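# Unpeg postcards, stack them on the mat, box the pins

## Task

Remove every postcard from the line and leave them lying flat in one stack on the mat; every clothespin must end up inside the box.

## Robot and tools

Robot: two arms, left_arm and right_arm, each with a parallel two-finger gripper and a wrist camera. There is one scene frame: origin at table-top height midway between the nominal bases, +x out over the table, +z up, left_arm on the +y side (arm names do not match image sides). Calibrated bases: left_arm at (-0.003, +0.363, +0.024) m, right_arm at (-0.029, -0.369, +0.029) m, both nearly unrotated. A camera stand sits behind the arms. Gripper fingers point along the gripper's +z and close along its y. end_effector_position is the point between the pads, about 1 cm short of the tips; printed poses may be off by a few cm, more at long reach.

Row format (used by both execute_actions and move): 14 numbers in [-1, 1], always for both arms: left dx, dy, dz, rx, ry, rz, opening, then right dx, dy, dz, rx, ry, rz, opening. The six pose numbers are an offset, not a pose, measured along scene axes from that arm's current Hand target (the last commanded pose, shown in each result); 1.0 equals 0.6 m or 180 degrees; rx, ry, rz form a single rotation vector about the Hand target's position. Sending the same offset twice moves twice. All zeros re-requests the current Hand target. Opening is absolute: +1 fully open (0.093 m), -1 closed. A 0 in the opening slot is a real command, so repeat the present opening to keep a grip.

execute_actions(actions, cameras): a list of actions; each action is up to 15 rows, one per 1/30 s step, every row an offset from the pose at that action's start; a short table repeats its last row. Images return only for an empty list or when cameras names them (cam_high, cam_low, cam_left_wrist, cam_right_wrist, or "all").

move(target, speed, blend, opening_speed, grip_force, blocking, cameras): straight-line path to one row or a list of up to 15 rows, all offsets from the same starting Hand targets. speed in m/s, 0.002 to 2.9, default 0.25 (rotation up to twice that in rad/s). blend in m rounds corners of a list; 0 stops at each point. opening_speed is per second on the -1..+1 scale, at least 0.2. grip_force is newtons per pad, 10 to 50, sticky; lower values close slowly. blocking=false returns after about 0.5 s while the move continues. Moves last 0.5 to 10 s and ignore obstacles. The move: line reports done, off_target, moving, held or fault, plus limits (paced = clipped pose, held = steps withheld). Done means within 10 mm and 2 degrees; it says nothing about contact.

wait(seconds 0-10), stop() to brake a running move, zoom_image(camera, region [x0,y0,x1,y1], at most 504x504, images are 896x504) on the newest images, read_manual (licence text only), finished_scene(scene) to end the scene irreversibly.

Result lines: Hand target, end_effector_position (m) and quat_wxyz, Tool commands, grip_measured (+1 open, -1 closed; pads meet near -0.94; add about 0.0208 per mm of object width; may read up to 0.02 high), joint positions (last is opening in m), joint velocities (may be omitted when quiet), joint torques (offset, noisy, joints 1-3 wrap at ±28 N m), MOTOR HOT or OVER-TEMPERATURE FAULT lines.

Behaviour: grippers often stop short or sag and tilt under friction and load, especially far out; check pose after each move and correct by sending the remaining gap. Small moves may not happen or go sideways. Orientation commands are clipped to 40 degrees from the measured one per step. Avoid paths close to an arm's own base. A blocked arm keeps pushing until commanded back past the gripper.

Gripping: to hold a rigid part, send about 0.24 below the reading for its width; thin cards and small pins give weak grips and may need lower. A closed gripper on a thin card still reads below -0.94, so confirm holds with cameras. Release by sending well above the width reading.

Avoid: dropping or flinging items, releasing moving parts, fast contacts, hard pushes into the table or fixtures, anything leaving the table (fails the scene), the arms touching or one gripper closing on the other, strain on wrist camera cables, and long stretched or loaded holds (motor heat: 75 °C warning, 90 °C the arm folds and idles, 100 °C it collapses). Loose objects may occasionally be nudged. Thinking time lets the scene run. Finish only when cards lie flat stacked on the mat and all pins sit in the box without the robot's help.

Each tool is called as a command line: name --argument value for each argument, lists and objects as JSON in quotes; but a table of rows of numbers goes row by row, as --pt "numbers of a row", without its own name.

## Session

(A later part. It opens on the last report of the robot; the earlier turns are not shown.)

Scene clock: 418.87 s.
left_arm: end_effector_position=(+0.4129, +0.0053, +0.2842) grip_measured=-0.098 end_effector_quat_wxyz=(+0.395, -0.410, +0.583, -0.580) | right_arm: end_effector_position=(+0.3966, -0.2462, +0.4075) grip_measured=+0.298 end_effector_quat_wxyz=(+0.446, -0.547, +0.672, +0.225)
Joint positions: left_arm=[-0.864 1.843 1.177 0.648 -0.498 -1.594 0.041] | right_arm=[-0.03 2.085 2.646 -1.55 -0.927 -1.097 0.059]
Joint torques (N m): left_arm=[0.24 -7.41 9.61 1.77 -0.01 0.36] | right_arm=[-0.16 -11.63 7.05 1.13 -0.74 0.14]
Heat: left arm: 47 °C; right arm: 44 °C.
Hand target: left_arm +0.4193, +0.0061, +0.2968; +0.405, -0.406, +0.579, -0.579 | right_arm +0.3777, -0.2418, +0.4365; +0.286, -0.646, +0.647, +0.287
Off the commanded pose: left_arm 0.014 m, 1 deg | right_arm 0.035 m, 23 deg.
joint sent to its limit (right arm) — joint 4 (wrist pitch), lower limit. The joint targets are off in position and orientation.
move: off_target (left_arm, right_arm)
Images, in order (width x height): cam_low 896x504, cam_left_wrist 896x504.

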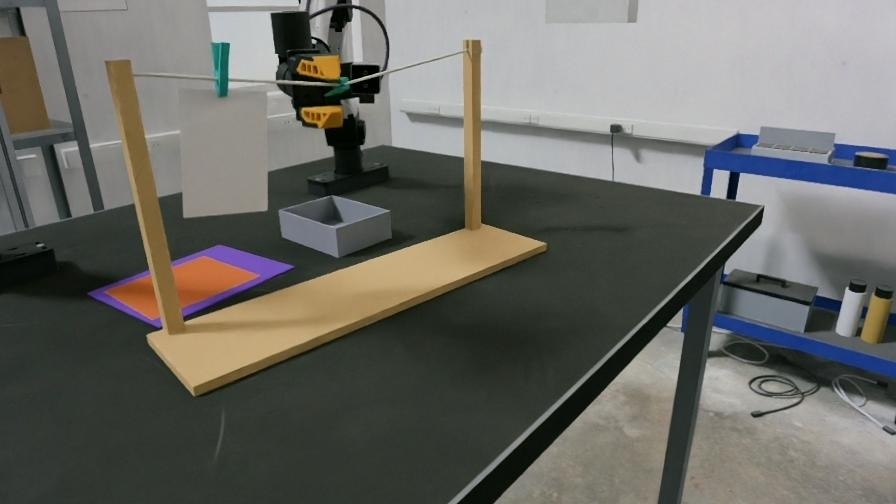

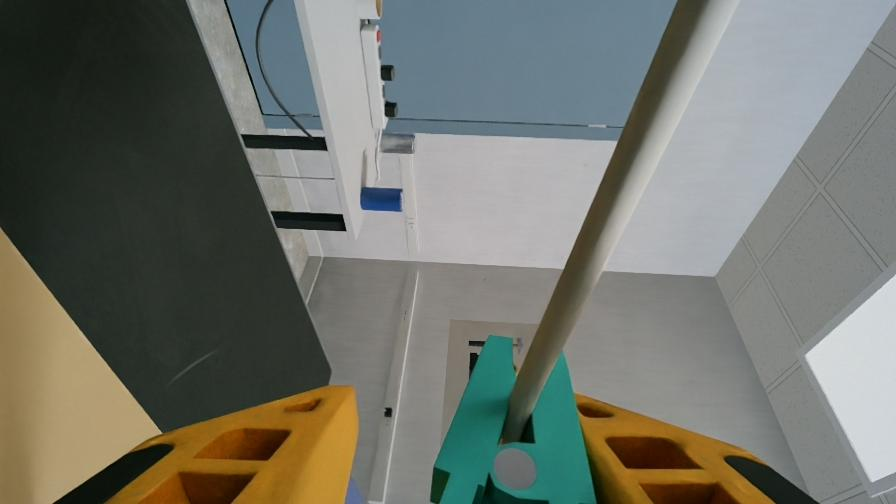

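move --pt "0.0 0.0 0.003 0 0 0 -0.17 0 0 0 0 0 0 0.3" --pt "-0.04 0.014 0.003 0 0 0 -0.17 0 0 0 0 0 0 0.3" --speed 0.04 --opening_speed 1.0 --cameras '["cam_left_wrist","cam_low"]'

zoom_image --camera "cam_low" --region '[220, 20, 440, 180]'

Scene clock: 421.27 s.
left_arm: end_effector_position=(+0.4006, +0.0059, +0.2866) grip_measured=-0.168 end_effector_quat_wxyz=(+0.391, -0.406, +0.586, -0.582) | right_arm: end_effector_position=(+0.3966, -0.2462, +0.4075) grip_measured=+0.298 end_effector_quat_wxyz=(+0.446, -0.547, +0.672, +0.225)
Joint positions: left_arm=[-0.883 1.806 1.141 0.648 -0.504 -1.594 0.037] | right_arm=[-0.03 2.085 2.646 -1.55 -0.927 -1.097 0.059]
Joint torques (N m): left_arm=[-0.94 -10.48 5.35 1.87 -0.3 0.36] | right_arm=[-0.21 -11.63 7.04 1.14 -0.75 0.17]
Heat: left arm: 47 °C; right arm: 44 °C.
Hand target: left_arm +0.3953, +0.0145, +0.2986; +0.405, -0.406, +0.579, -0.579 | right_arm +0.3777, -0.2418, +0.4365; +0.286, -0.646, +0.647, +0.287
Off the commanded pose: left_arm 0.016 m, 2 deg | right_arm 0.035 m, 23 deg.
joint sent to its limit (right arm) — joint 4 (wrist pitch), lower limit. The joint targets are off in position and orientation.
move: off_target (left_arm, right_arm)
Images, in order (width x height): cam_low 896x504, cam_left_wrist 896x504.

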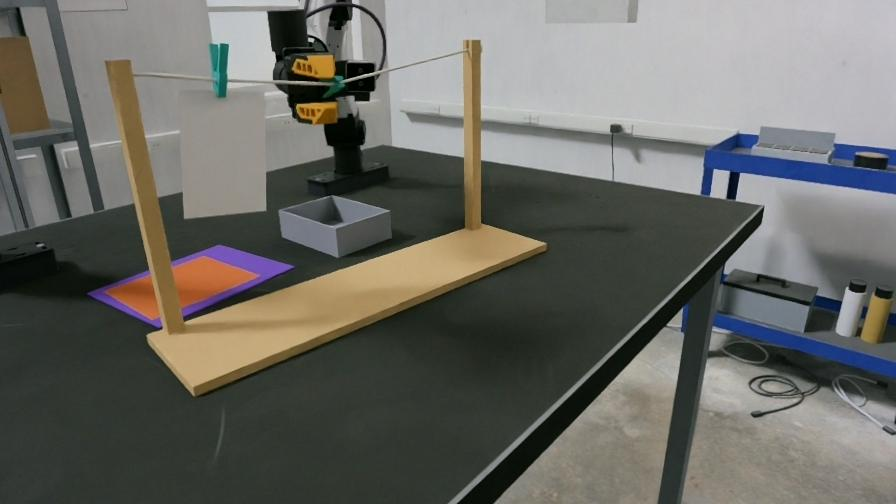

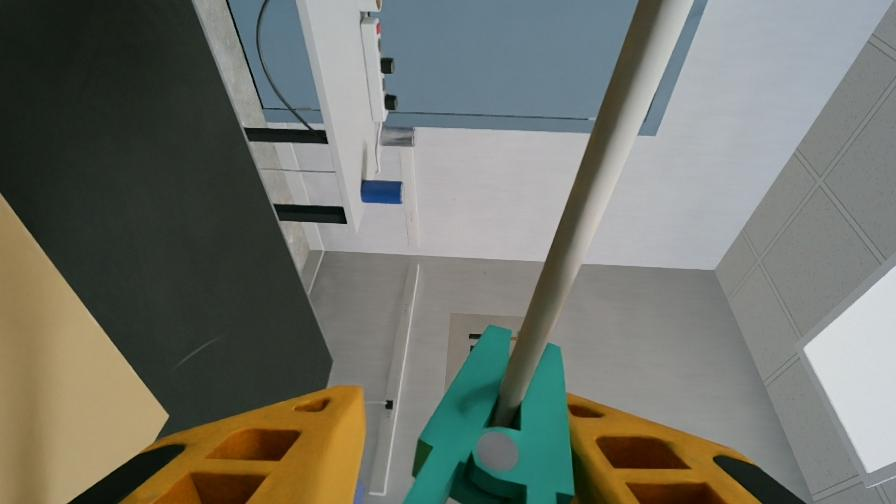

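Scaled by 2.291 from the camera's 896x504 image, which has a finer 1280x720 frame.

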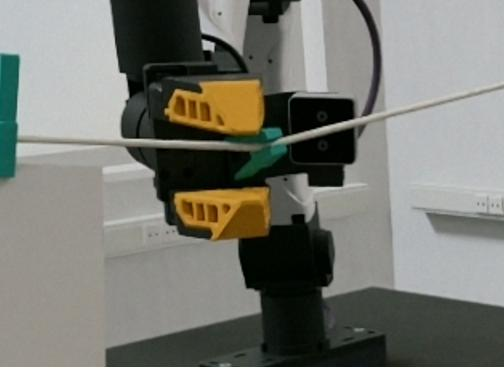

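move --target '[-0.028,0.01,0.0,0,0,0,-0.17,0,0,0,0,0,0,0.3]' --speed 0.03 --cameras '["cam_left_wrist","cam_right_wrist"]'

zoom_image --camera "cam_right_wrist" --region '[200, 0, 460, 150]'

Scene clock: 422.80 s.
left_arm: end_effector_position=(+0.3816, +0.0096, +0.2834) grip_measured=-0.168 end_effector_quat_wxyz=(+0.389, -0.404, +0.592, -0.579) | right_arm: end_effector_position=(+0.3966, -0.2462, +0.4075) grip_measured=+0.298 end_effector_quat_wxyz=(+0.446, -0.547, +0.672, +0.225)
Joint positions: left_arm=[-0.913 1.753 1.073 0.648 -0.528 -1.594 0.037] | right_arm=[-0.03 2.085 2.646 -1.55 -0.927 -1.097 0.059]
Joint torques (N m): left_arm=[-0.85 -10.1 5.46 1.95 -0.32 0.34] | right_arm=[-0.16 -11.6 7.01 1.14 -0.75 0.16]
Heat: left arm: 48 °C; right arm: 44 °C.
Hand target: left_arm +0.3785, +0.0205, +0.2986; +0.405, -0.406, +0.579, -0.579 | right_arm +0.3777, -0.2418, +0.4365; +0.286, -0.646, +0.647, +0.287
Off the commanded pose: left_arm 0.019 m, 2 deg | right_arm 0.035 m, 23 deg.
joint sent to its limit (right arm) — joint 4 (wrist pitch), lower limit. The joint targets are off in position and orientation.
move: off_target (left_arm, right_arm)
Images, in order (width x height): cam_left_wrist 896x504, cam_right_wrist 896x504.

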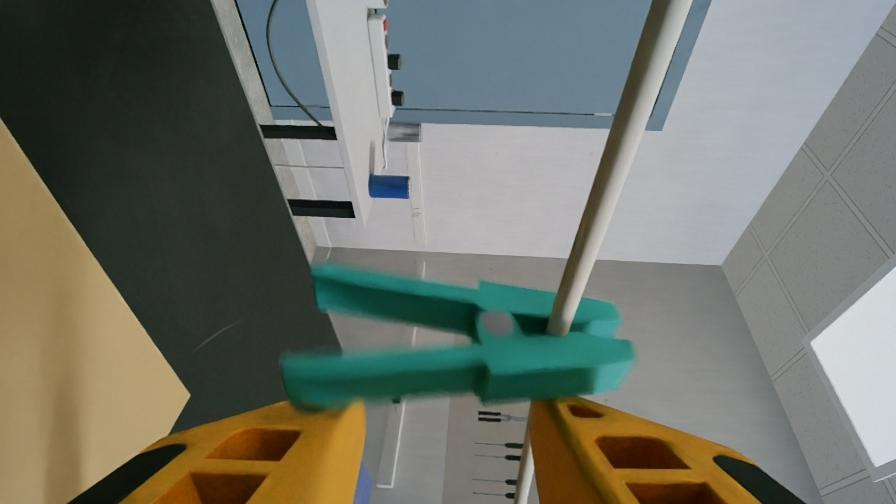

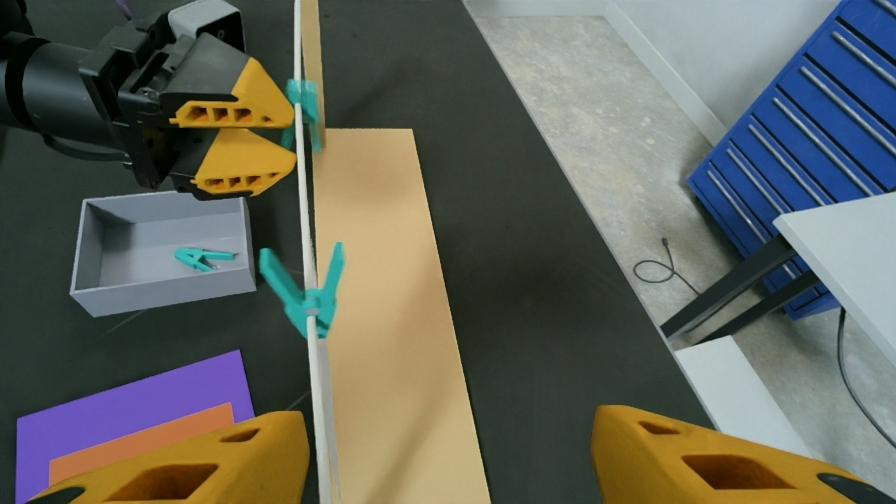

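Scaled by 1.938 from the camera's 896x504 image, which has a finer 1280x720 frame.

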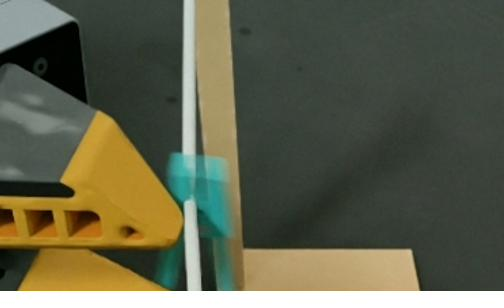

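move --pt "-0.038 0.017 -0.005 0 0 0 0.5 0 0 0 0 0 0 0.3" --speed 0.1

wait --seconds 10

move --target '[0.088,-0.034,0.0,0,0,0,0.5,0,0,0,0,0,0,0.3]' --speed 0.08 --cameras '["cam_left_wrist"]'

Scene clock: 424.80 s.
left_arm: end_effector_position=(+0.3580, +0.0195, +0.2782) grip_measured=+0.497 end_effector_quat_wxyz=(+0.389, -0.404, +0.598, -0.572) | right_arm: end_effector_position=(+0.3966, -0.2462, +0.4075) grip_measured=+0.298 end_effector_quat_wxyz=(+0.446, -0.547, +0.672, +0.225)
Joint positions: left_arm=[-0.949 1.676 0.978 0.648 -0.562 -1.594 0.069] | right_arm=[-0.03 2.085 2.646 -1.55 -0.927 -1.097 0.059]
Joint torques (N m): left_arm=[-0.81 -9.31 5.44 2.15 -0.35 0.34] | right_arm=[-0.14 -11.6 7.04 1.15 -0.74 0.16]
Heat: left arm: 48 °C; right arm: 44 °C.
Hand target: left_arm +0.3557, +0.0307, +0.2956; +0.405, -0.406, +0.579, -0.579 | right_arm +0.3777, -0.2418, +0.4365; +0.286, -0.646, +0.647, +0.287
Off the commanded pose: left_arm 0.021 m, 3 deg | right_arm 0.035 m, 23 deg.
joint sent to its limit (right arm) — joint 4 (wrist pitch), lower limit. The joint targets are off in position and orientation.
move: off_target (left_arm, right_arm)

Scene clock: 434.80 s.
left_arm: end_effector_position=(+0.3581, +0.0197, +0.2782) grip_measured=+0.497 end_effector_quat_wxyz=(+0.389, -0.404, +0.598, -0.572) | right_arm: end_effector_position=(+0.3966, -0.2462, +0.4075) grip_measured=+0.298 end_effector_quat_wxyz=(+0.446, -0.547, +0.672, +0.225)
Joint positions: left_arm=[-0.949 1.676 0.978 0.648 -0.564 -1.594 0.069] | right_arm=[-0.03 2.085 2.646 -1.55 -0.927 -1.097 0.059]
Joint torques (N m): left_arm=[-0.8 -9.35 5.38 2.14 -0.34 0.35] | right_arm=[-0.17 -11.66 7.04 1.14 -0.75 0.16]
Heat: left arm: 48 °C; right arm: 45 °C.
Hand target: left_arm +0.3557, +0.0307, +0.2956; +0.405, -0.406, +0.579, -0.579 | right_arm +0.3777, -0.2418, +0.4365; +0.286, -0.646, +0.647, +0.287
Tool commands: left_gripper/opening=+0.5 right_gripper/opening=+0.3
Off the commanded pose: left_arm 0.021 m, 3 deg | right_arm 0.035 m, 23 deg.
wait: 10.00 s; at rest by 0.17 s

Scene clock: 436.17 s.
left_arm: end_effector_position=(+0.4032, +0.0147, +0.2780) grip_measured=+0.497 end_effector_quat_wxyz=(+0.396, -0.413, +0.588, -0.571) | right_arm: end_effector_position=(+0.3966, -0.2462, +0.4075) grip_measured=+0.298 end_effector_quat_wxyz=(+0.446, -0.547, +0.672, +0.225)
Joint positions: left_arm=[-0.87 1.802 1.116 0.648 -0.512 -1.594 0.069] | right_arm=[-0.03 2.085 2.646 -1.55 -0.927 -1.097 0.059]
Joint torques (N m): left_arm=[0.16 -6.48 10.43 1.9 -0.05 0.36] | right_arm=[-0.23 -11.58 7.02 1.15 -0.75 0.17]
Heat: left arm: 48 °C; right arm: 45 °C.
Hand target: left_arm +0.4085, +0.0103, +0.2956; +0.405, -0.406, +0.579, -0.579 | right_arm +0.3777, -0.2418, +0.4365; +0.286, -0.646, +0.647, +0.287
Off the commanded pose: left_arm 0.019 m, 2 deg | right_arm 0.035 m, 23 deg.
joint sent to its limit (right arm) — joint 4 (wrist pitch), lower limit. The joint targets are off in position and orientation.
move: off_target (left_arm, right_arm)
Images, in order (width x height): cam_left_wrist 896x504.

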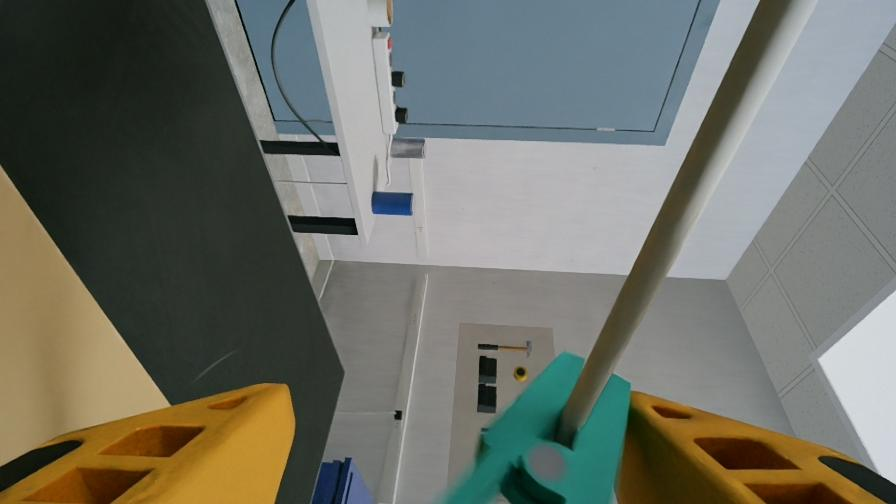

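move --target '[0.018,-0.007,-0.01,0,0,0,0.5,0,0,0,0,0,0,0.3]' --speed 0.08

move --target '[0.0,0.0,0.012,0,0,0,-0.1,0,0,0,0,0,0,0.3]' --speed 0.012 --opening_speed 1.0

move --target '[0.0,0.0,0.015,0,0,0,-0.1,0,0,0,0,0,0,0.3]' --speed 0.012 --opening_speed 1.0 --cameras '["cam_left_wrist","cam_low"]'

zoom_image --camera "cam_low" --region '[220, 20, 440, 180]'

Scene clock: 437.43 s.
left_arm: end_effector_position=(+0.4099, +0.0062, +0.2724) grip_measured=+0.497 end_effector_quat_wxyz=(+0.393, -0.410, +0.593, -0.571) | right_arm: end_effector_position=(+0.3966, -0.2462, +0.4075) grip_measured=+0.298 end_effector_quat_wxyz=(+0.446, -0.547, +0.672, +0.225)
Joint positions: left_arm=[-0.867 1.843 1.151 0.648 -0.498 -1.594 0.069] | right_arm=[-0.03 2.085 2.646 -1.55 -0.927 -1.097 0.059]
Joint torques (N m): left_arm=[0.17 -6.61 10.14 2.06 -0.04 0.36] | right_arm=[-0.17 -11.63 7.06 1.15 -0.75 0.16]
Heat: left arm: 47 °C; right arm: 45 °C.
Hand target: left_arm +0.4193, +0.0061, +0.2896; +0.405, -0.406, +0.579, -0.579 | right_arm +0.3777, -0.2418, +0.4365; +0.286, -0.646, +0.647, +0.287
Off the commanded pose: left_arm 0.020 m, 2 deg | right_arm 0.035 m, 23 deg.
joint sent to its limit (right arm) — joint 4 (wrist pitch), lower limit. The joint targets are off in position and orientation.
move: off_target (left_arm, right_arm)

Scene clock: 438.57 s.
left_arm: end_effector_position=(+0.4135, +0.0059, +0.2842) grip_measured=-0.098 end_effector_quat_wxyz=(+0.395, -0.410, +0.583, -0.580) | right_arm: end_effector_position=(+0.3966, -0.2462, +0.4075) grip_measured=+0.298 end_effector_quat_wxyz=(+0.446, -0.547, +0.672, +0.225)
Joint positions: left_arm=[-0.863 1.843 1.177 0.648 -0.498 -1.594 0.041] | right_arm=[-0.03 2.085 2.646 -1.55 -0.927 -1.097 0.059]
Joint torques (N m): left_arm=[0.2 -7.46 9.68 1.77 0 0.35] | right_arm=[-0.16 -11.66 7.02 1.15 -0.75 0.16]
Heat: left arm: 47 °C; right arm: 45 °C.
Hand target: left_arm +0.4193, +0.0061, +0.2968; +0.405, -0.406, +0.579, -0.579 | right_arm +0.3777, -0.2418, +0.4365; +0.286, -0.646, +0.647, +0.287
Off the commanded pose: left_arm 0.014 m, 1 deg | right_arm 0.035 m, 23 deg.
joint sent to its limit (right arm) — joint 4 (wrist pitch), lower limit. The joint targets are off in position and orientation.
move: off_target (left_arm, right_arm)

Scene clock: 439.90 s.
left_arm: end_effector_position=(+0.4140, +0.0049, +0.2870) grip_measured=-0.098 end_effector_quat_wxyz=(+0.395, -0.410, +0.582, -0.581) | right_arm: end_effector_position=(+0.3966, -0.2462, +0.4075) grip_measured=+0.298 end_effector_quat_wxyz=(+0.446, -0.547, +0.672, +0.225)
Joint positions: left_arm=[-0.863 1.843 1.187 0.642 -0.496 -1.594 0.041] | right_arm=[-0.03 2.085 2.646 -1.55 -0.927 -1.097 0.059]
Joint torques (N m): left_arm=[0.2 -8.5 10.43 1.53 -0.01 0.36] | right_arm=[-0.21 -11.6 7.02 1.14 -0.76 0.15]
Heat: left arm: 48 °C; right arm: 45 °C.
Hand target: left_arm +0.4193, +0.0061, +0.3058; +0.405, -0.406, +0.579, -0.579 | right_arm +0.3777, -0.2418, +0.4365; +0.286, -0.646, +0.647, +0.287
Off the commanded pose: left_arm 0.020 m, 1 deg | right_arm 0.035 m, 23 deg.
joint sent to its limit (right arm) — joint 4 (wrist pitch), lower limit. The joint targets are off in position and orientation.
move: off_target (left_arm, right_arm)
Images, in order (width x height): cam_low 896x504, cam_left_wrist 896x504.

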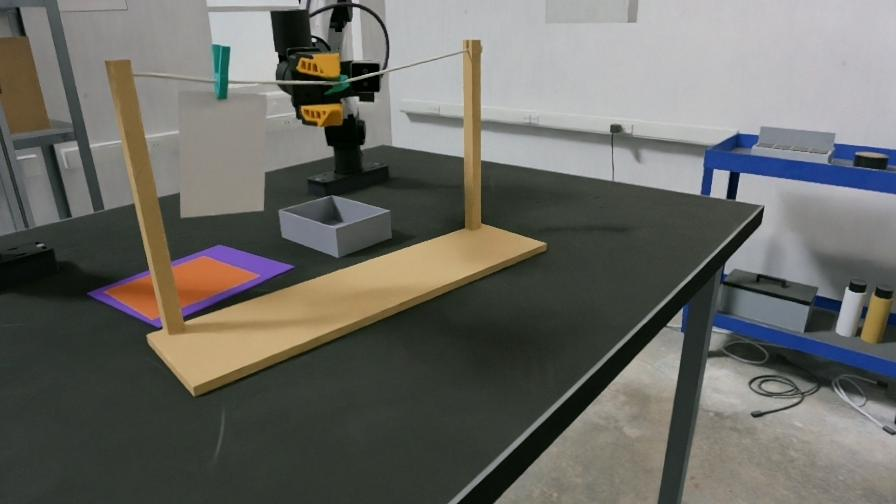

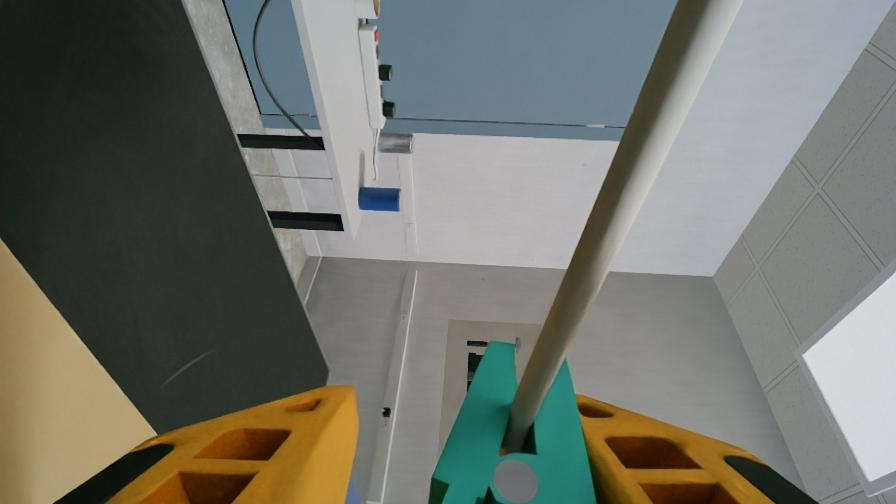

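Scaled by 2.291 from the camera's 896x504 image, which has a finer 1280x720 frame.

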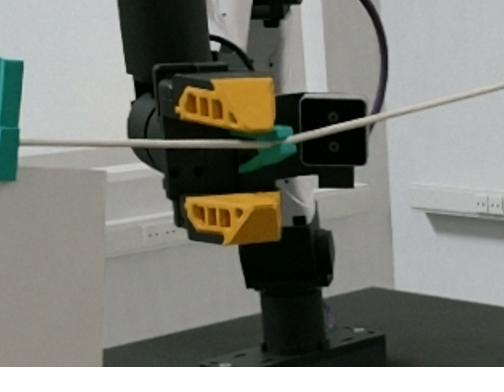

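move --target '[0.0,0.0,0.015,0,0,0,-0.13,0,0,0,0,0,0,0.3]' --speed 0.012 --opening_speed 1.0 --cameras '["cam_left_wrist","cam_low"]'

zoom_image --camera "cam_low" --region '[220, 20, 440, 180]'

Scene clock: 441.50 s.
left_arm: end_effector_position=(+0.4155, +0.0032, +0.2896) grip_measured=-0.128 end_effector_quat_wxyz=(+0.394, -0.410, +0.586, -0.577) | right_arm: end_effector_position=(+0.3966, -0.2462, +0.4075) grip_measured=+0.298 end_effector_quat_wxyz=(+0.446, -0.547, +0.672, +0.225)
Joint positions: left_arm=[-0.863 1.843 1.21 0.607 -0.496 -1.594 0.039] | right_arm=[-0.03 2.085 2.646 -1.55 -0.927 -1.097 0.059]
Joint torques (N m): left_arm=[0.21 -9.47 10.61 1.55 -0.04 0.37] | right_arm=[-0.14 -11.6 7.08 1.16 -0.76 0.17]
Heat: left arm: 48 °C; right arm: 45 °C.
Hand target: left_arm +0.4193, +0.0061, +0.3148; +0.405, -0.406, +0.579, -0.579 | right_arm +0.3777, -0.2418, +0.4365; +0.286, -0.646, +0.647, +0.287
Off the commanded pose: left_arm 0.026 m, 2 deg | right_arm 0.035 m, 23 deg.
joint sent to its limit (right arm) — joint 4 (wrist pitch), lower limit. The joint targets are off in position and orientation.
move: off_target (left_arm, right_arm)
Images, in order (width x height): cam_low 896x504, cam_left_wrist 896x504.

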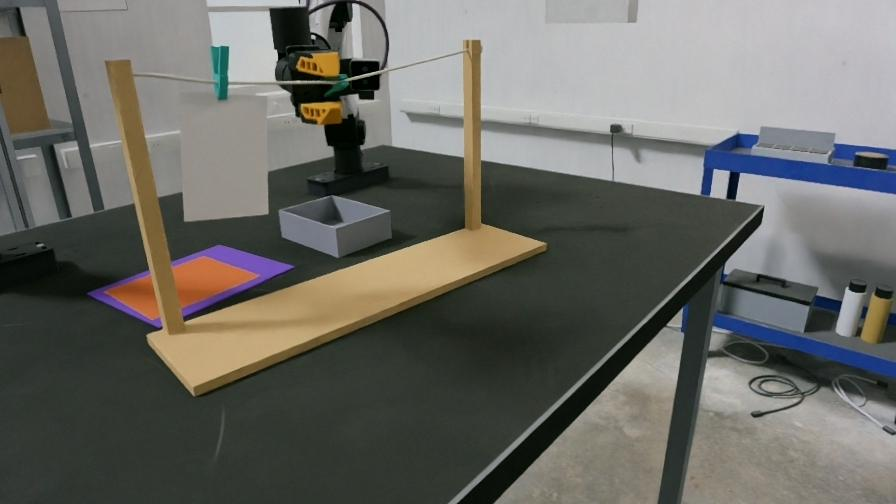

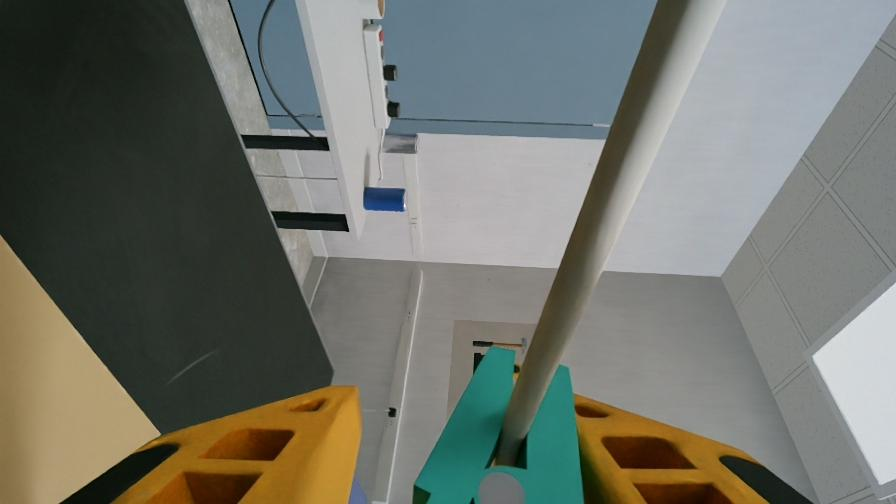

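Scaled by 2.291 from the camera's 896x504 image, which has a finer 1280x720 frame.

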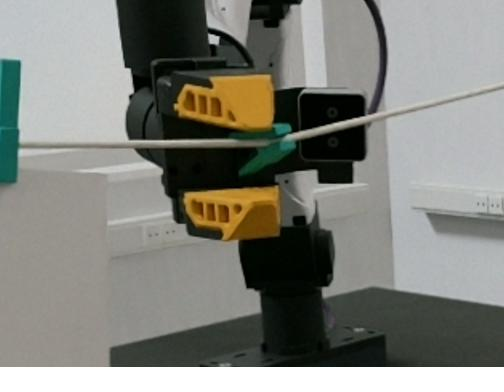

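move --target '[0.0,0.0,0.005,0,0,0,-0.22,0,0,0,0,0,0,0.3]' --speed 0.012 --opening_speed 0.5 --cameras '["cam_left_wrist","cam_low"]'

zoom_image --camera "cam_low" --region '[220, 20, 440, 180]'

Scene clock: 442.73 s.
left_arm: end_effector_position=(+0.4159, +0.0027, +0.2907) grip_measured=-0.218 end_effector_quat_wxyz=(+0.394, -0.410, +0.587, -0.576) | right_arm: end_effector_position=(+0.3966, -0.2462, +0.4075) grip_measured=+0.298 end_effector_quat_wxyz=(+0.446, -0.547, +0.672, +0.225)
Joint positions: left_arm=[-0.863 1.843 1.217 0.596 -0.496 -1.594 0.035] | right_arm=[-0.03 2.085 2.646 -1.55 -0.927 -1.097 0.059]
Joint torques (N m): left_arm=[0.2 -9.84 10.52 1.54 -0.04 0.38] | right_arm=[-0.2 -11.6 7.04 1.14 -0.75 0.17]
Heat: left arm: 48 °C; right arm: 45 °C.
Hand target: left_arm +0.4193, +0.0061, +0.3178; +0.405, -0.406, +0.579, -0.579 | right_arm +0.3777, -0.2418, +0.4365; +0.286, -0.646, +0.647, +0.287
Off the commanded pose: left_arm 0.028 m, 2 deg | right_arm 0.035 m, 23 deg.
joint sent to its limit (right arm) — joint 4 (wrist pitch), lower limit. The joint targets are off in position and orientation.
move: off_target (left_arm, right_arm)
Images, in order (width x height): cam_low 896x504, cam_left_wrist 896x504.

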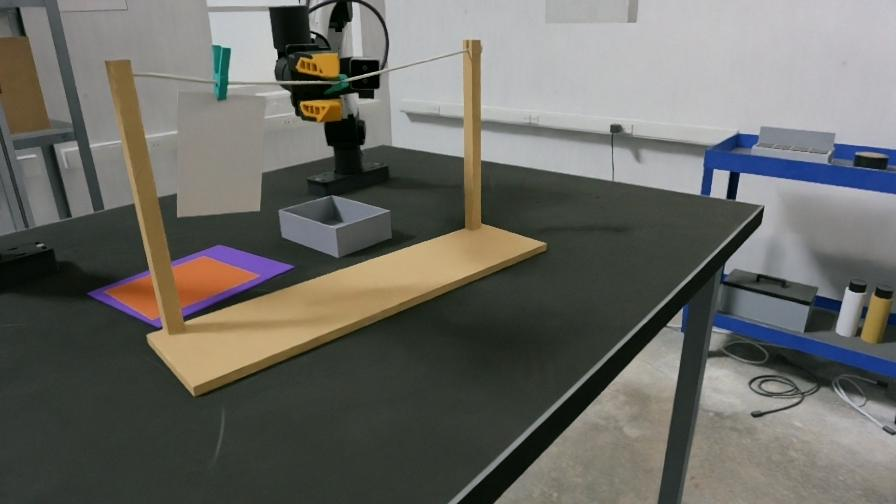

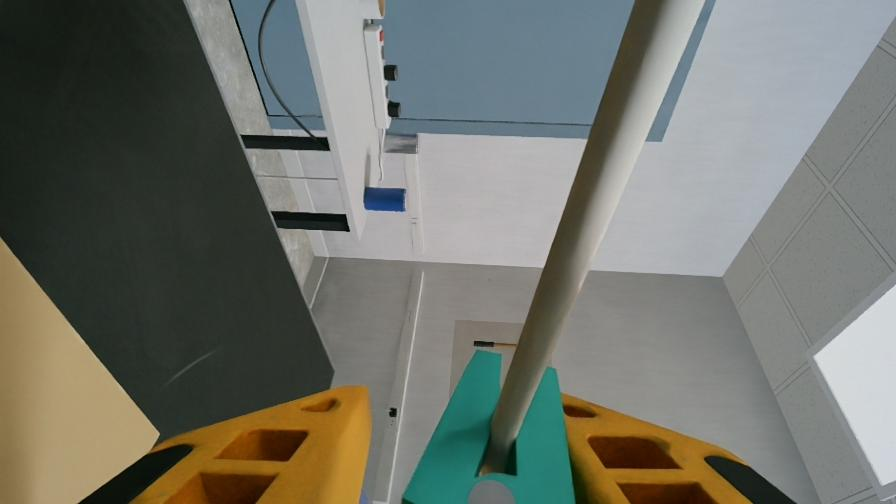

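Scaled by 2.291 from the camera's 896x504 image, which has a finer 1280x720 frame.

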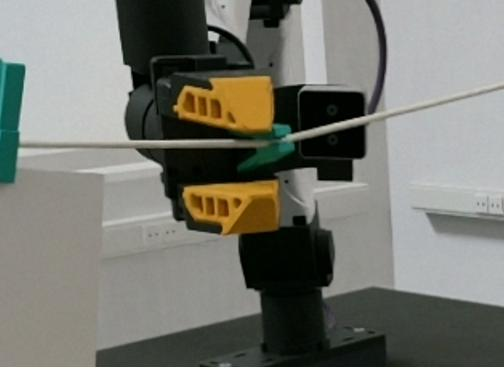

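move --target '[-0.035,0.012,0.004,0,0,0,-0.22,0,0,0,0,0,0,0.3]' --speed 0.03 --cameras '["cam_left_wrist","cam_low"]'

zoom_image --camera "cam_low" --region '[220, 20, 440, 180]'

Scene clock: 444.30 s.
left_arm: end_effector_position=(+0.4047, +0.0050, +0.3131) grip_measured=-0.218 end_effector_quat_wxyz=(+0.393, -0.405, +0.575, -0.592) | right_arm: end_effector_position=(+0.3966, -0.2462, +0.4075) grip_measured=+0.298 end_effector_quat_wxyz=(+0.446, -0.547, +0.672, +0.225)
Joint positions: left_arm=[-0.876 1.789 1.205 0.596 -0.499 -1.594 0.035] | right_arm=[-0.03 2.085 2.646 -1.55 -0.927 -1.097 0.059]
Joint torques (N m): left_arm=[-0.94 -10.7 5.65 1.57 -0.3 0.37] | right_arm=[-0.2 -11.63 7.02 1.15 -0.75 0.17]
Heat: left arm: 48 °C; right arm: 45 °C.
Hand target: left_arm +0.3983, +0.0133, +0.3202; +0.405, -0.406, +0.579, -0.579 | right_arm +0.3777, -0.2418, +0.4365; +0.286, -0.646, +0.647, +0.287
Off the commanded pose: left_arm 0.013 m, 2 deg | right_arm 0.035 m, 23 deg.
joint sent to its limit (right arm) — joint 4 (wrist pitch), lower limit. The joint targets are off in position and orientation.
move: off_target (left_arm, right_arm)
Images, in order (width x height): cam_low 896x504, cam_left_wrist 896x504.

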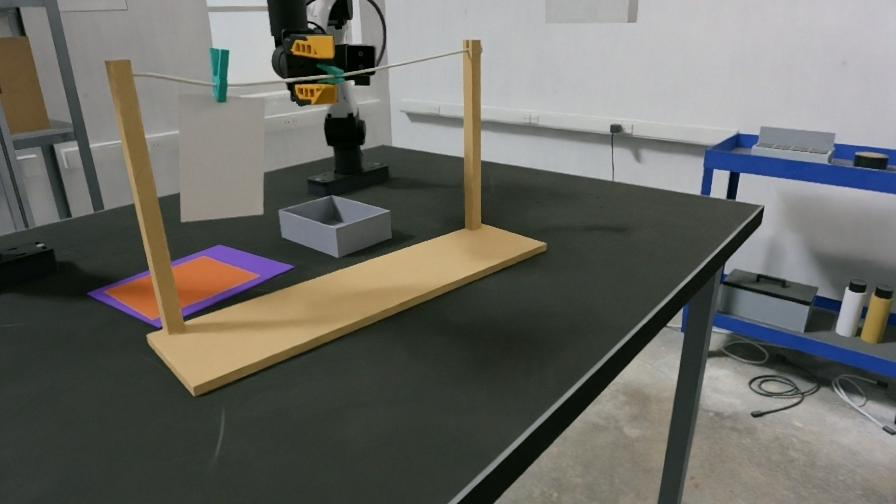

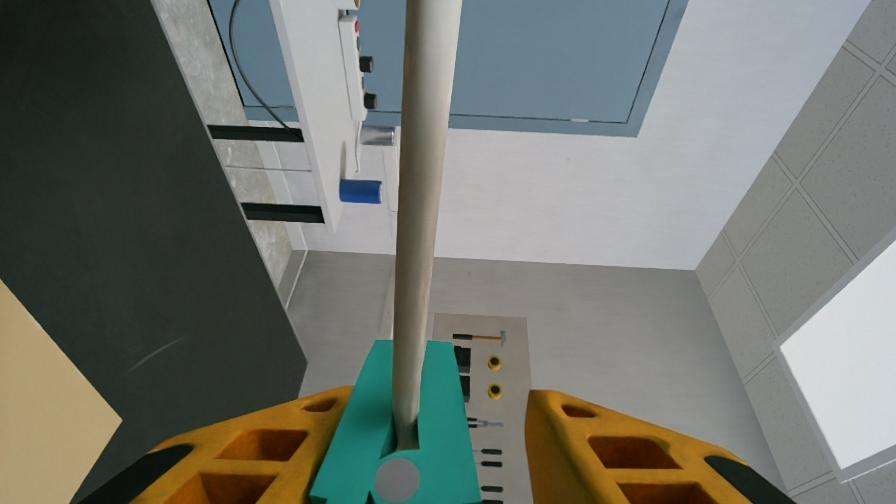

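Scaled by 2.291 from the camera's 896x504 image, which has a finer 1280x720 frame.

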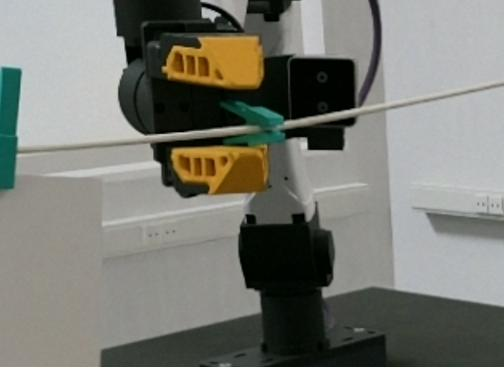

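move --target '[-0.03,0.01,0.0,0,0,0,-0.22,0,0,0,0,0,0,0.3]' --speed 0.03 --cameras '["cam_left_wrist","cam_low"]'

zoom_image --camera "cam_low" --region '[220, 20, 440, 180]'

Scene clock: 445.83 s.
left_arm: end_effector_position=(+0.3877, +0.0118, +0.3125) grip_measured=-0.218 end_effector_quat_wxyz=(+0.393, -0.407, +0.577, -0.589) | right_arm: end_effector_position=(+0.3966, -0.2462, +0.4075) grip_measured=+0.298 end_effector_quat_wxyz=(+0.446, -0.547, +0.672, +0.225)
Joint positions: left_arm=[-0.901 1.731 1.139 0.596 -0.527 -1.594 0.035] | right_arm=[-0.03 2.085 2.646 -1.55 -0.927 -1.097 0.059]
Joint torques (N m): left_arm=[-0.95 -10.19 5.64 1.63 -0.31 0.36] | right_arm=[-0.2 -11.62 7.05 1.15 -0.74 0.16]
Heat: left arm: 48 °C; right arm: 45 °C.
Hand target: left_arm +0.3803, +0.0193, +0.3202; +0.405, -0.406, +0.579, -0.579 | right_arm +0.3777, -0.2418, +0.4365; +0.286, -0.646, +0.647, +0.287
Off the commanded pose: left_arm 0.013 m, 2 deg | right_arm 0.035 m, 23 deg.
joint sent to its limit (right arm) — joint 4 (wrist pitch), lower limit. The joint targets are off in position and orientation.
move: off_target (left_arm, right_arm)
Images, in order (width x height): cam_low 896x504, cam_left_wrist 896x504.

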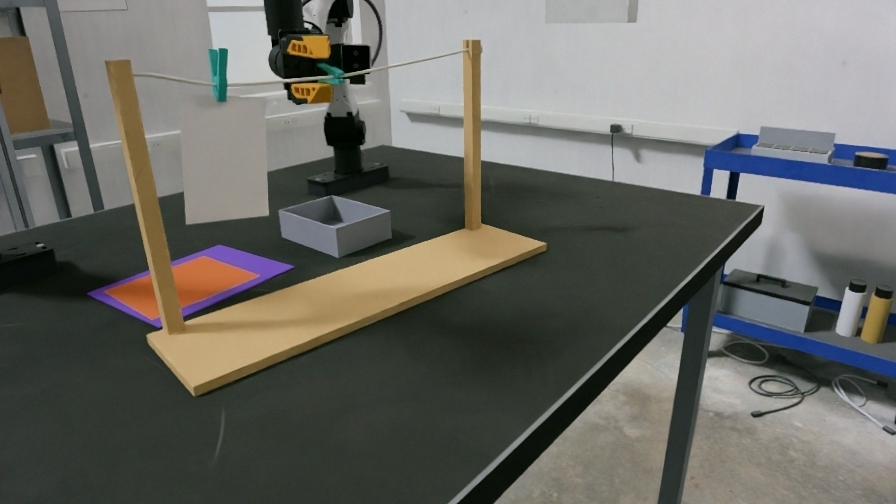

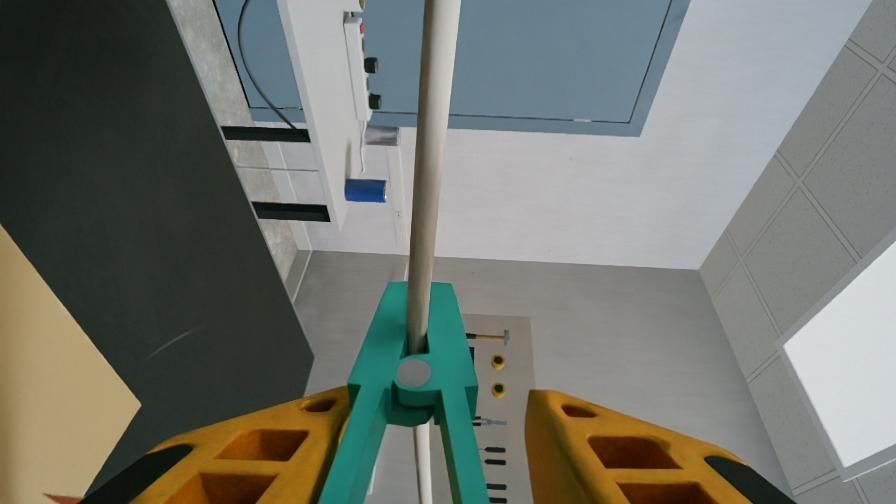

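Scaled by 2.291 from the camera's 896x504 image, which has a finer 1280x720 frame.

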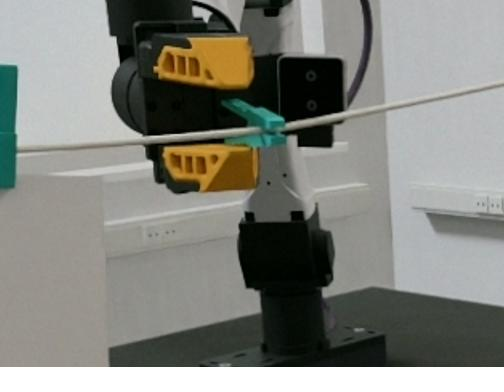

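move --target '[-0.012,0.004,0.0,0,0,0,-0.22,0,0,0,0,0,0,0.3]' --speed 0.03

move --target '[0.0,0.0,0.0,0,0,0,-0.8,0,0,0,0,0,0,0.3]' --opening_speed 0.8 --cameras '["cam_left_wrist","cam_low"]'

zoom_image --camera "cam_low" --region '[220, 20, 440, 180]'

Scene clock: 447.03 s.
left_arm: end_effector_position=(+0.3807, +0.0142, +0.3120) grip_measured=-0.218 end_effector_quat_wxyz=(+0.393, -0.407, +0.578, -0.588) | right_arm: end_effector_position=(+0.3966, -0.2462, +0.4075) grip_measured=+0.298 end_effector_quat_wxyz=(+0.446, -0.547, +0.672, +0.225)
Joint positions: left_arm=[-0.912 1.708 1.113 0.596 -0.538 -1.594 0.035] | right_arm=[-0.03 2.085 2.646 -1.55 -0.927 -1.097 0.059]
Joint torques (N m): left_arm=[-0.98 -9.99 5.64 1.66 -0.31 0.36] | right_arm=[-0.18 -11.59 7.08 1.15 -0.75 0.15]
Heat: left arm: 49 °C; right arm: 45 °C.
Hand target: left_arm +0.3731, +0.0217, +0.3202; +0.405, -0.406, +0.579, -0.579 | right_arm +0.3777, -0.2418, +0.4365; +0.286, -0.646, +0.647, +0.287
Off the commanded pose: left_arm 0.013 m, 2 deg | right_arm 0.035 m, 23 deg.
joint sent to its limit (right arm) — joint 4 (wrist pitch), lower limit. The joint targets are off in position and orientation.
move: off_target (left_arm, right_arm)

Scene clock: 448.63 s.
left_arm: end_effector_position=(+0.3802, +0.0139, +0.3120) grip_measured=-0.756 end_effector_quat_wxyz=(+0.393, -0.407, +0.578, -0.588) | right_arm: end_effector_position=(+0.3966, -0.2462, +0.4075) grip_measured=+0.298 end_effector_quat_wxyz=(+0.446, -0.547, +0.672, +0.225)
Joint positions: left_arm=[-0.913 1.708 1.113 0.596 -0.539 -1.594 0.009] | right_arm=[-0.03 2.085 2.646 -1.55 -0.927 -1.097 0.059]
Joint torques (N m): left_arm=[-0.94 -9.96 5.64 1.66 -0.32 0.36] | right_arm=[-0.17 -11.6 7.05 1.15 -0.74 0.17]
Heat: left arm: 49 °C; right arm: 45 °C.
Hand target: left_arm +0.3731, +0.0217, +0.3202; +0.405, -0.406, +0.579, -0.579 | right_arm +0.3777, -0.2418, +0.4365; +0.286, -0.646, +0.647, +0.287
Off the commanded pose: left_arm 0.013 m, 2 deg | right_arm 0.035 m, 23 deg.
joint sent to its limit (right arm) — joint 4 (wrist pitch), lower limit. The joint targets are off in position and orientation.
move: off_target (left_arm, right_arm)
Images, in order (width x height): cam_low 896x504, cam_left_wrist 896x504.

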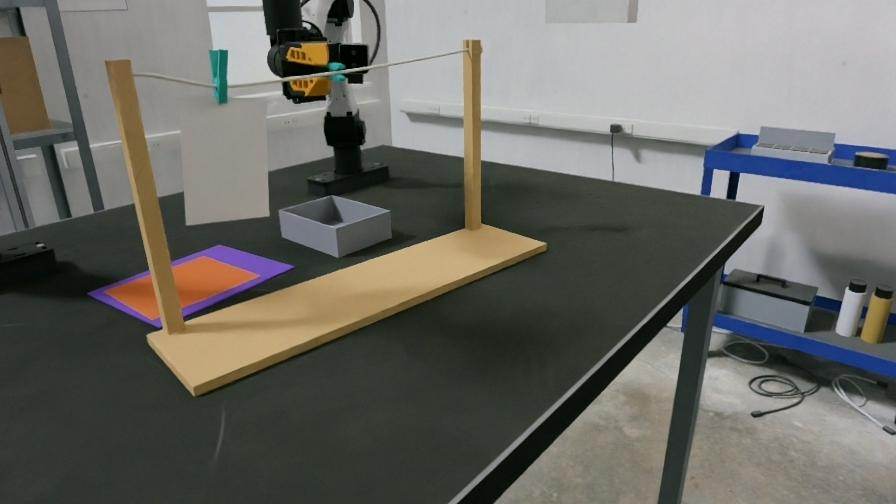

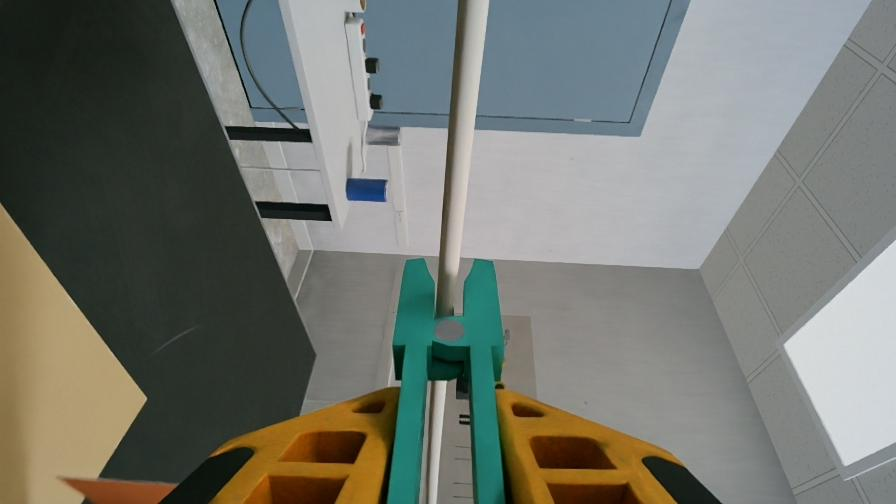

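Scaled by 2.291 from the camera's 896x504 image, which has a finer 1280x720 frame.

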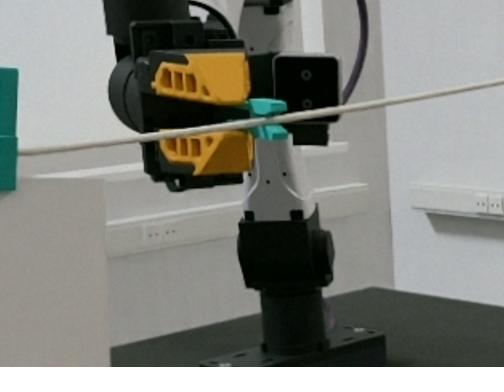

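move --target '[-0.06,0.008,0.0,0,0,0,-0.85,0,0,0,0,0,0,0.3]' --speed 0.06 --cameras '["cam_left_wrist","cam_low"]'

Scene clock: 450.13 s.
left_arm: end_effector_position=(+0.3395, +0.0146, +0.3142) grip_measured=-0.763 end_effector_quat_wxyz=(+0.389, -0.403, +0.581, -0.590) | right_arm: end_effector_position=(+0.3966, -0.2462, +0.4075) grip_measured=+0.298 end_effector_quat_wxyz=(+0.446, -0.547, +0.672, +0.225)
Joint positions: left_arm=[-1.001 1.611 1.016 0.596 -0.614 -1.594 0.009] | right_arm=[-0.03 2.085 2.646 -1.55 -0.927 -1.097 0.059]
Joint torques (N m): left_arm=[-0.81 -8.88 5.56 1.67 -0.31 0.36] | right_arm=[-0.17 -11.63 7.05 1.16 -0.74 0.16]
Heat: left arm: 49 °C; right arm: 45 °C.
Hand target: left_arm +0.3371, +0.0265, +0.3202; +0.405, -0.406, +0.579, -0.579 | right_arm +0.3777, -0.2418, +0.4365; +0.286, -0.646, +0.647, +0.287
Off the commanded pose: left_arm 0.014 m, 2 deg | right_arm 0.035 m, 23 deg.
joint sent to its limit (right arm) — joint 4 (wrist pitch), lower limit. The joint targets are off in position and orientation.
move: off_target (left_arm, right_arm)
Images, in order (width x height): cam_low 896x504, cam_left_wrist 896x504.

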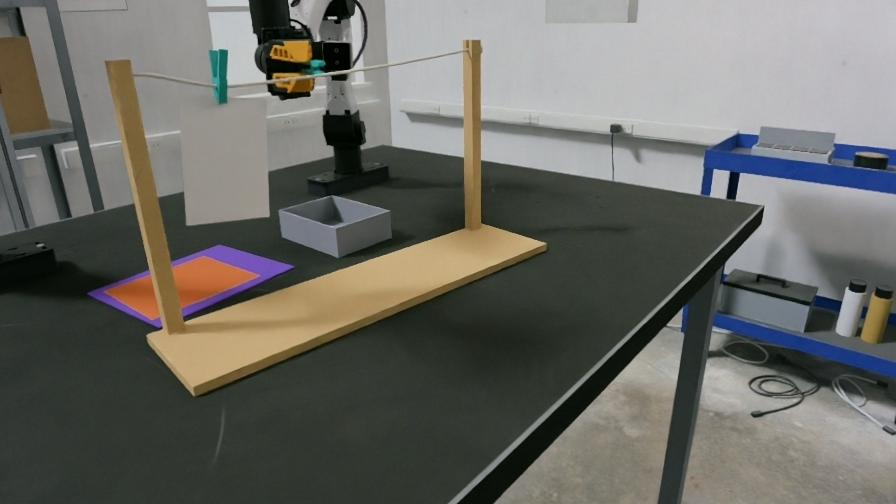

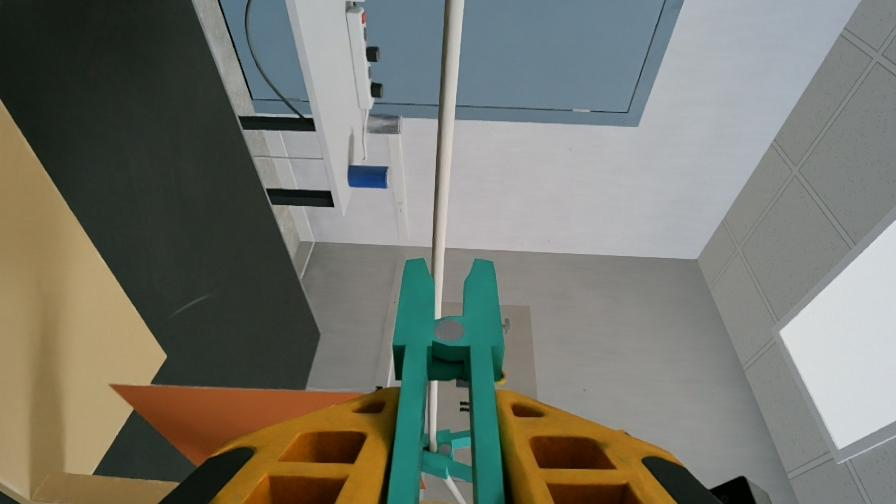

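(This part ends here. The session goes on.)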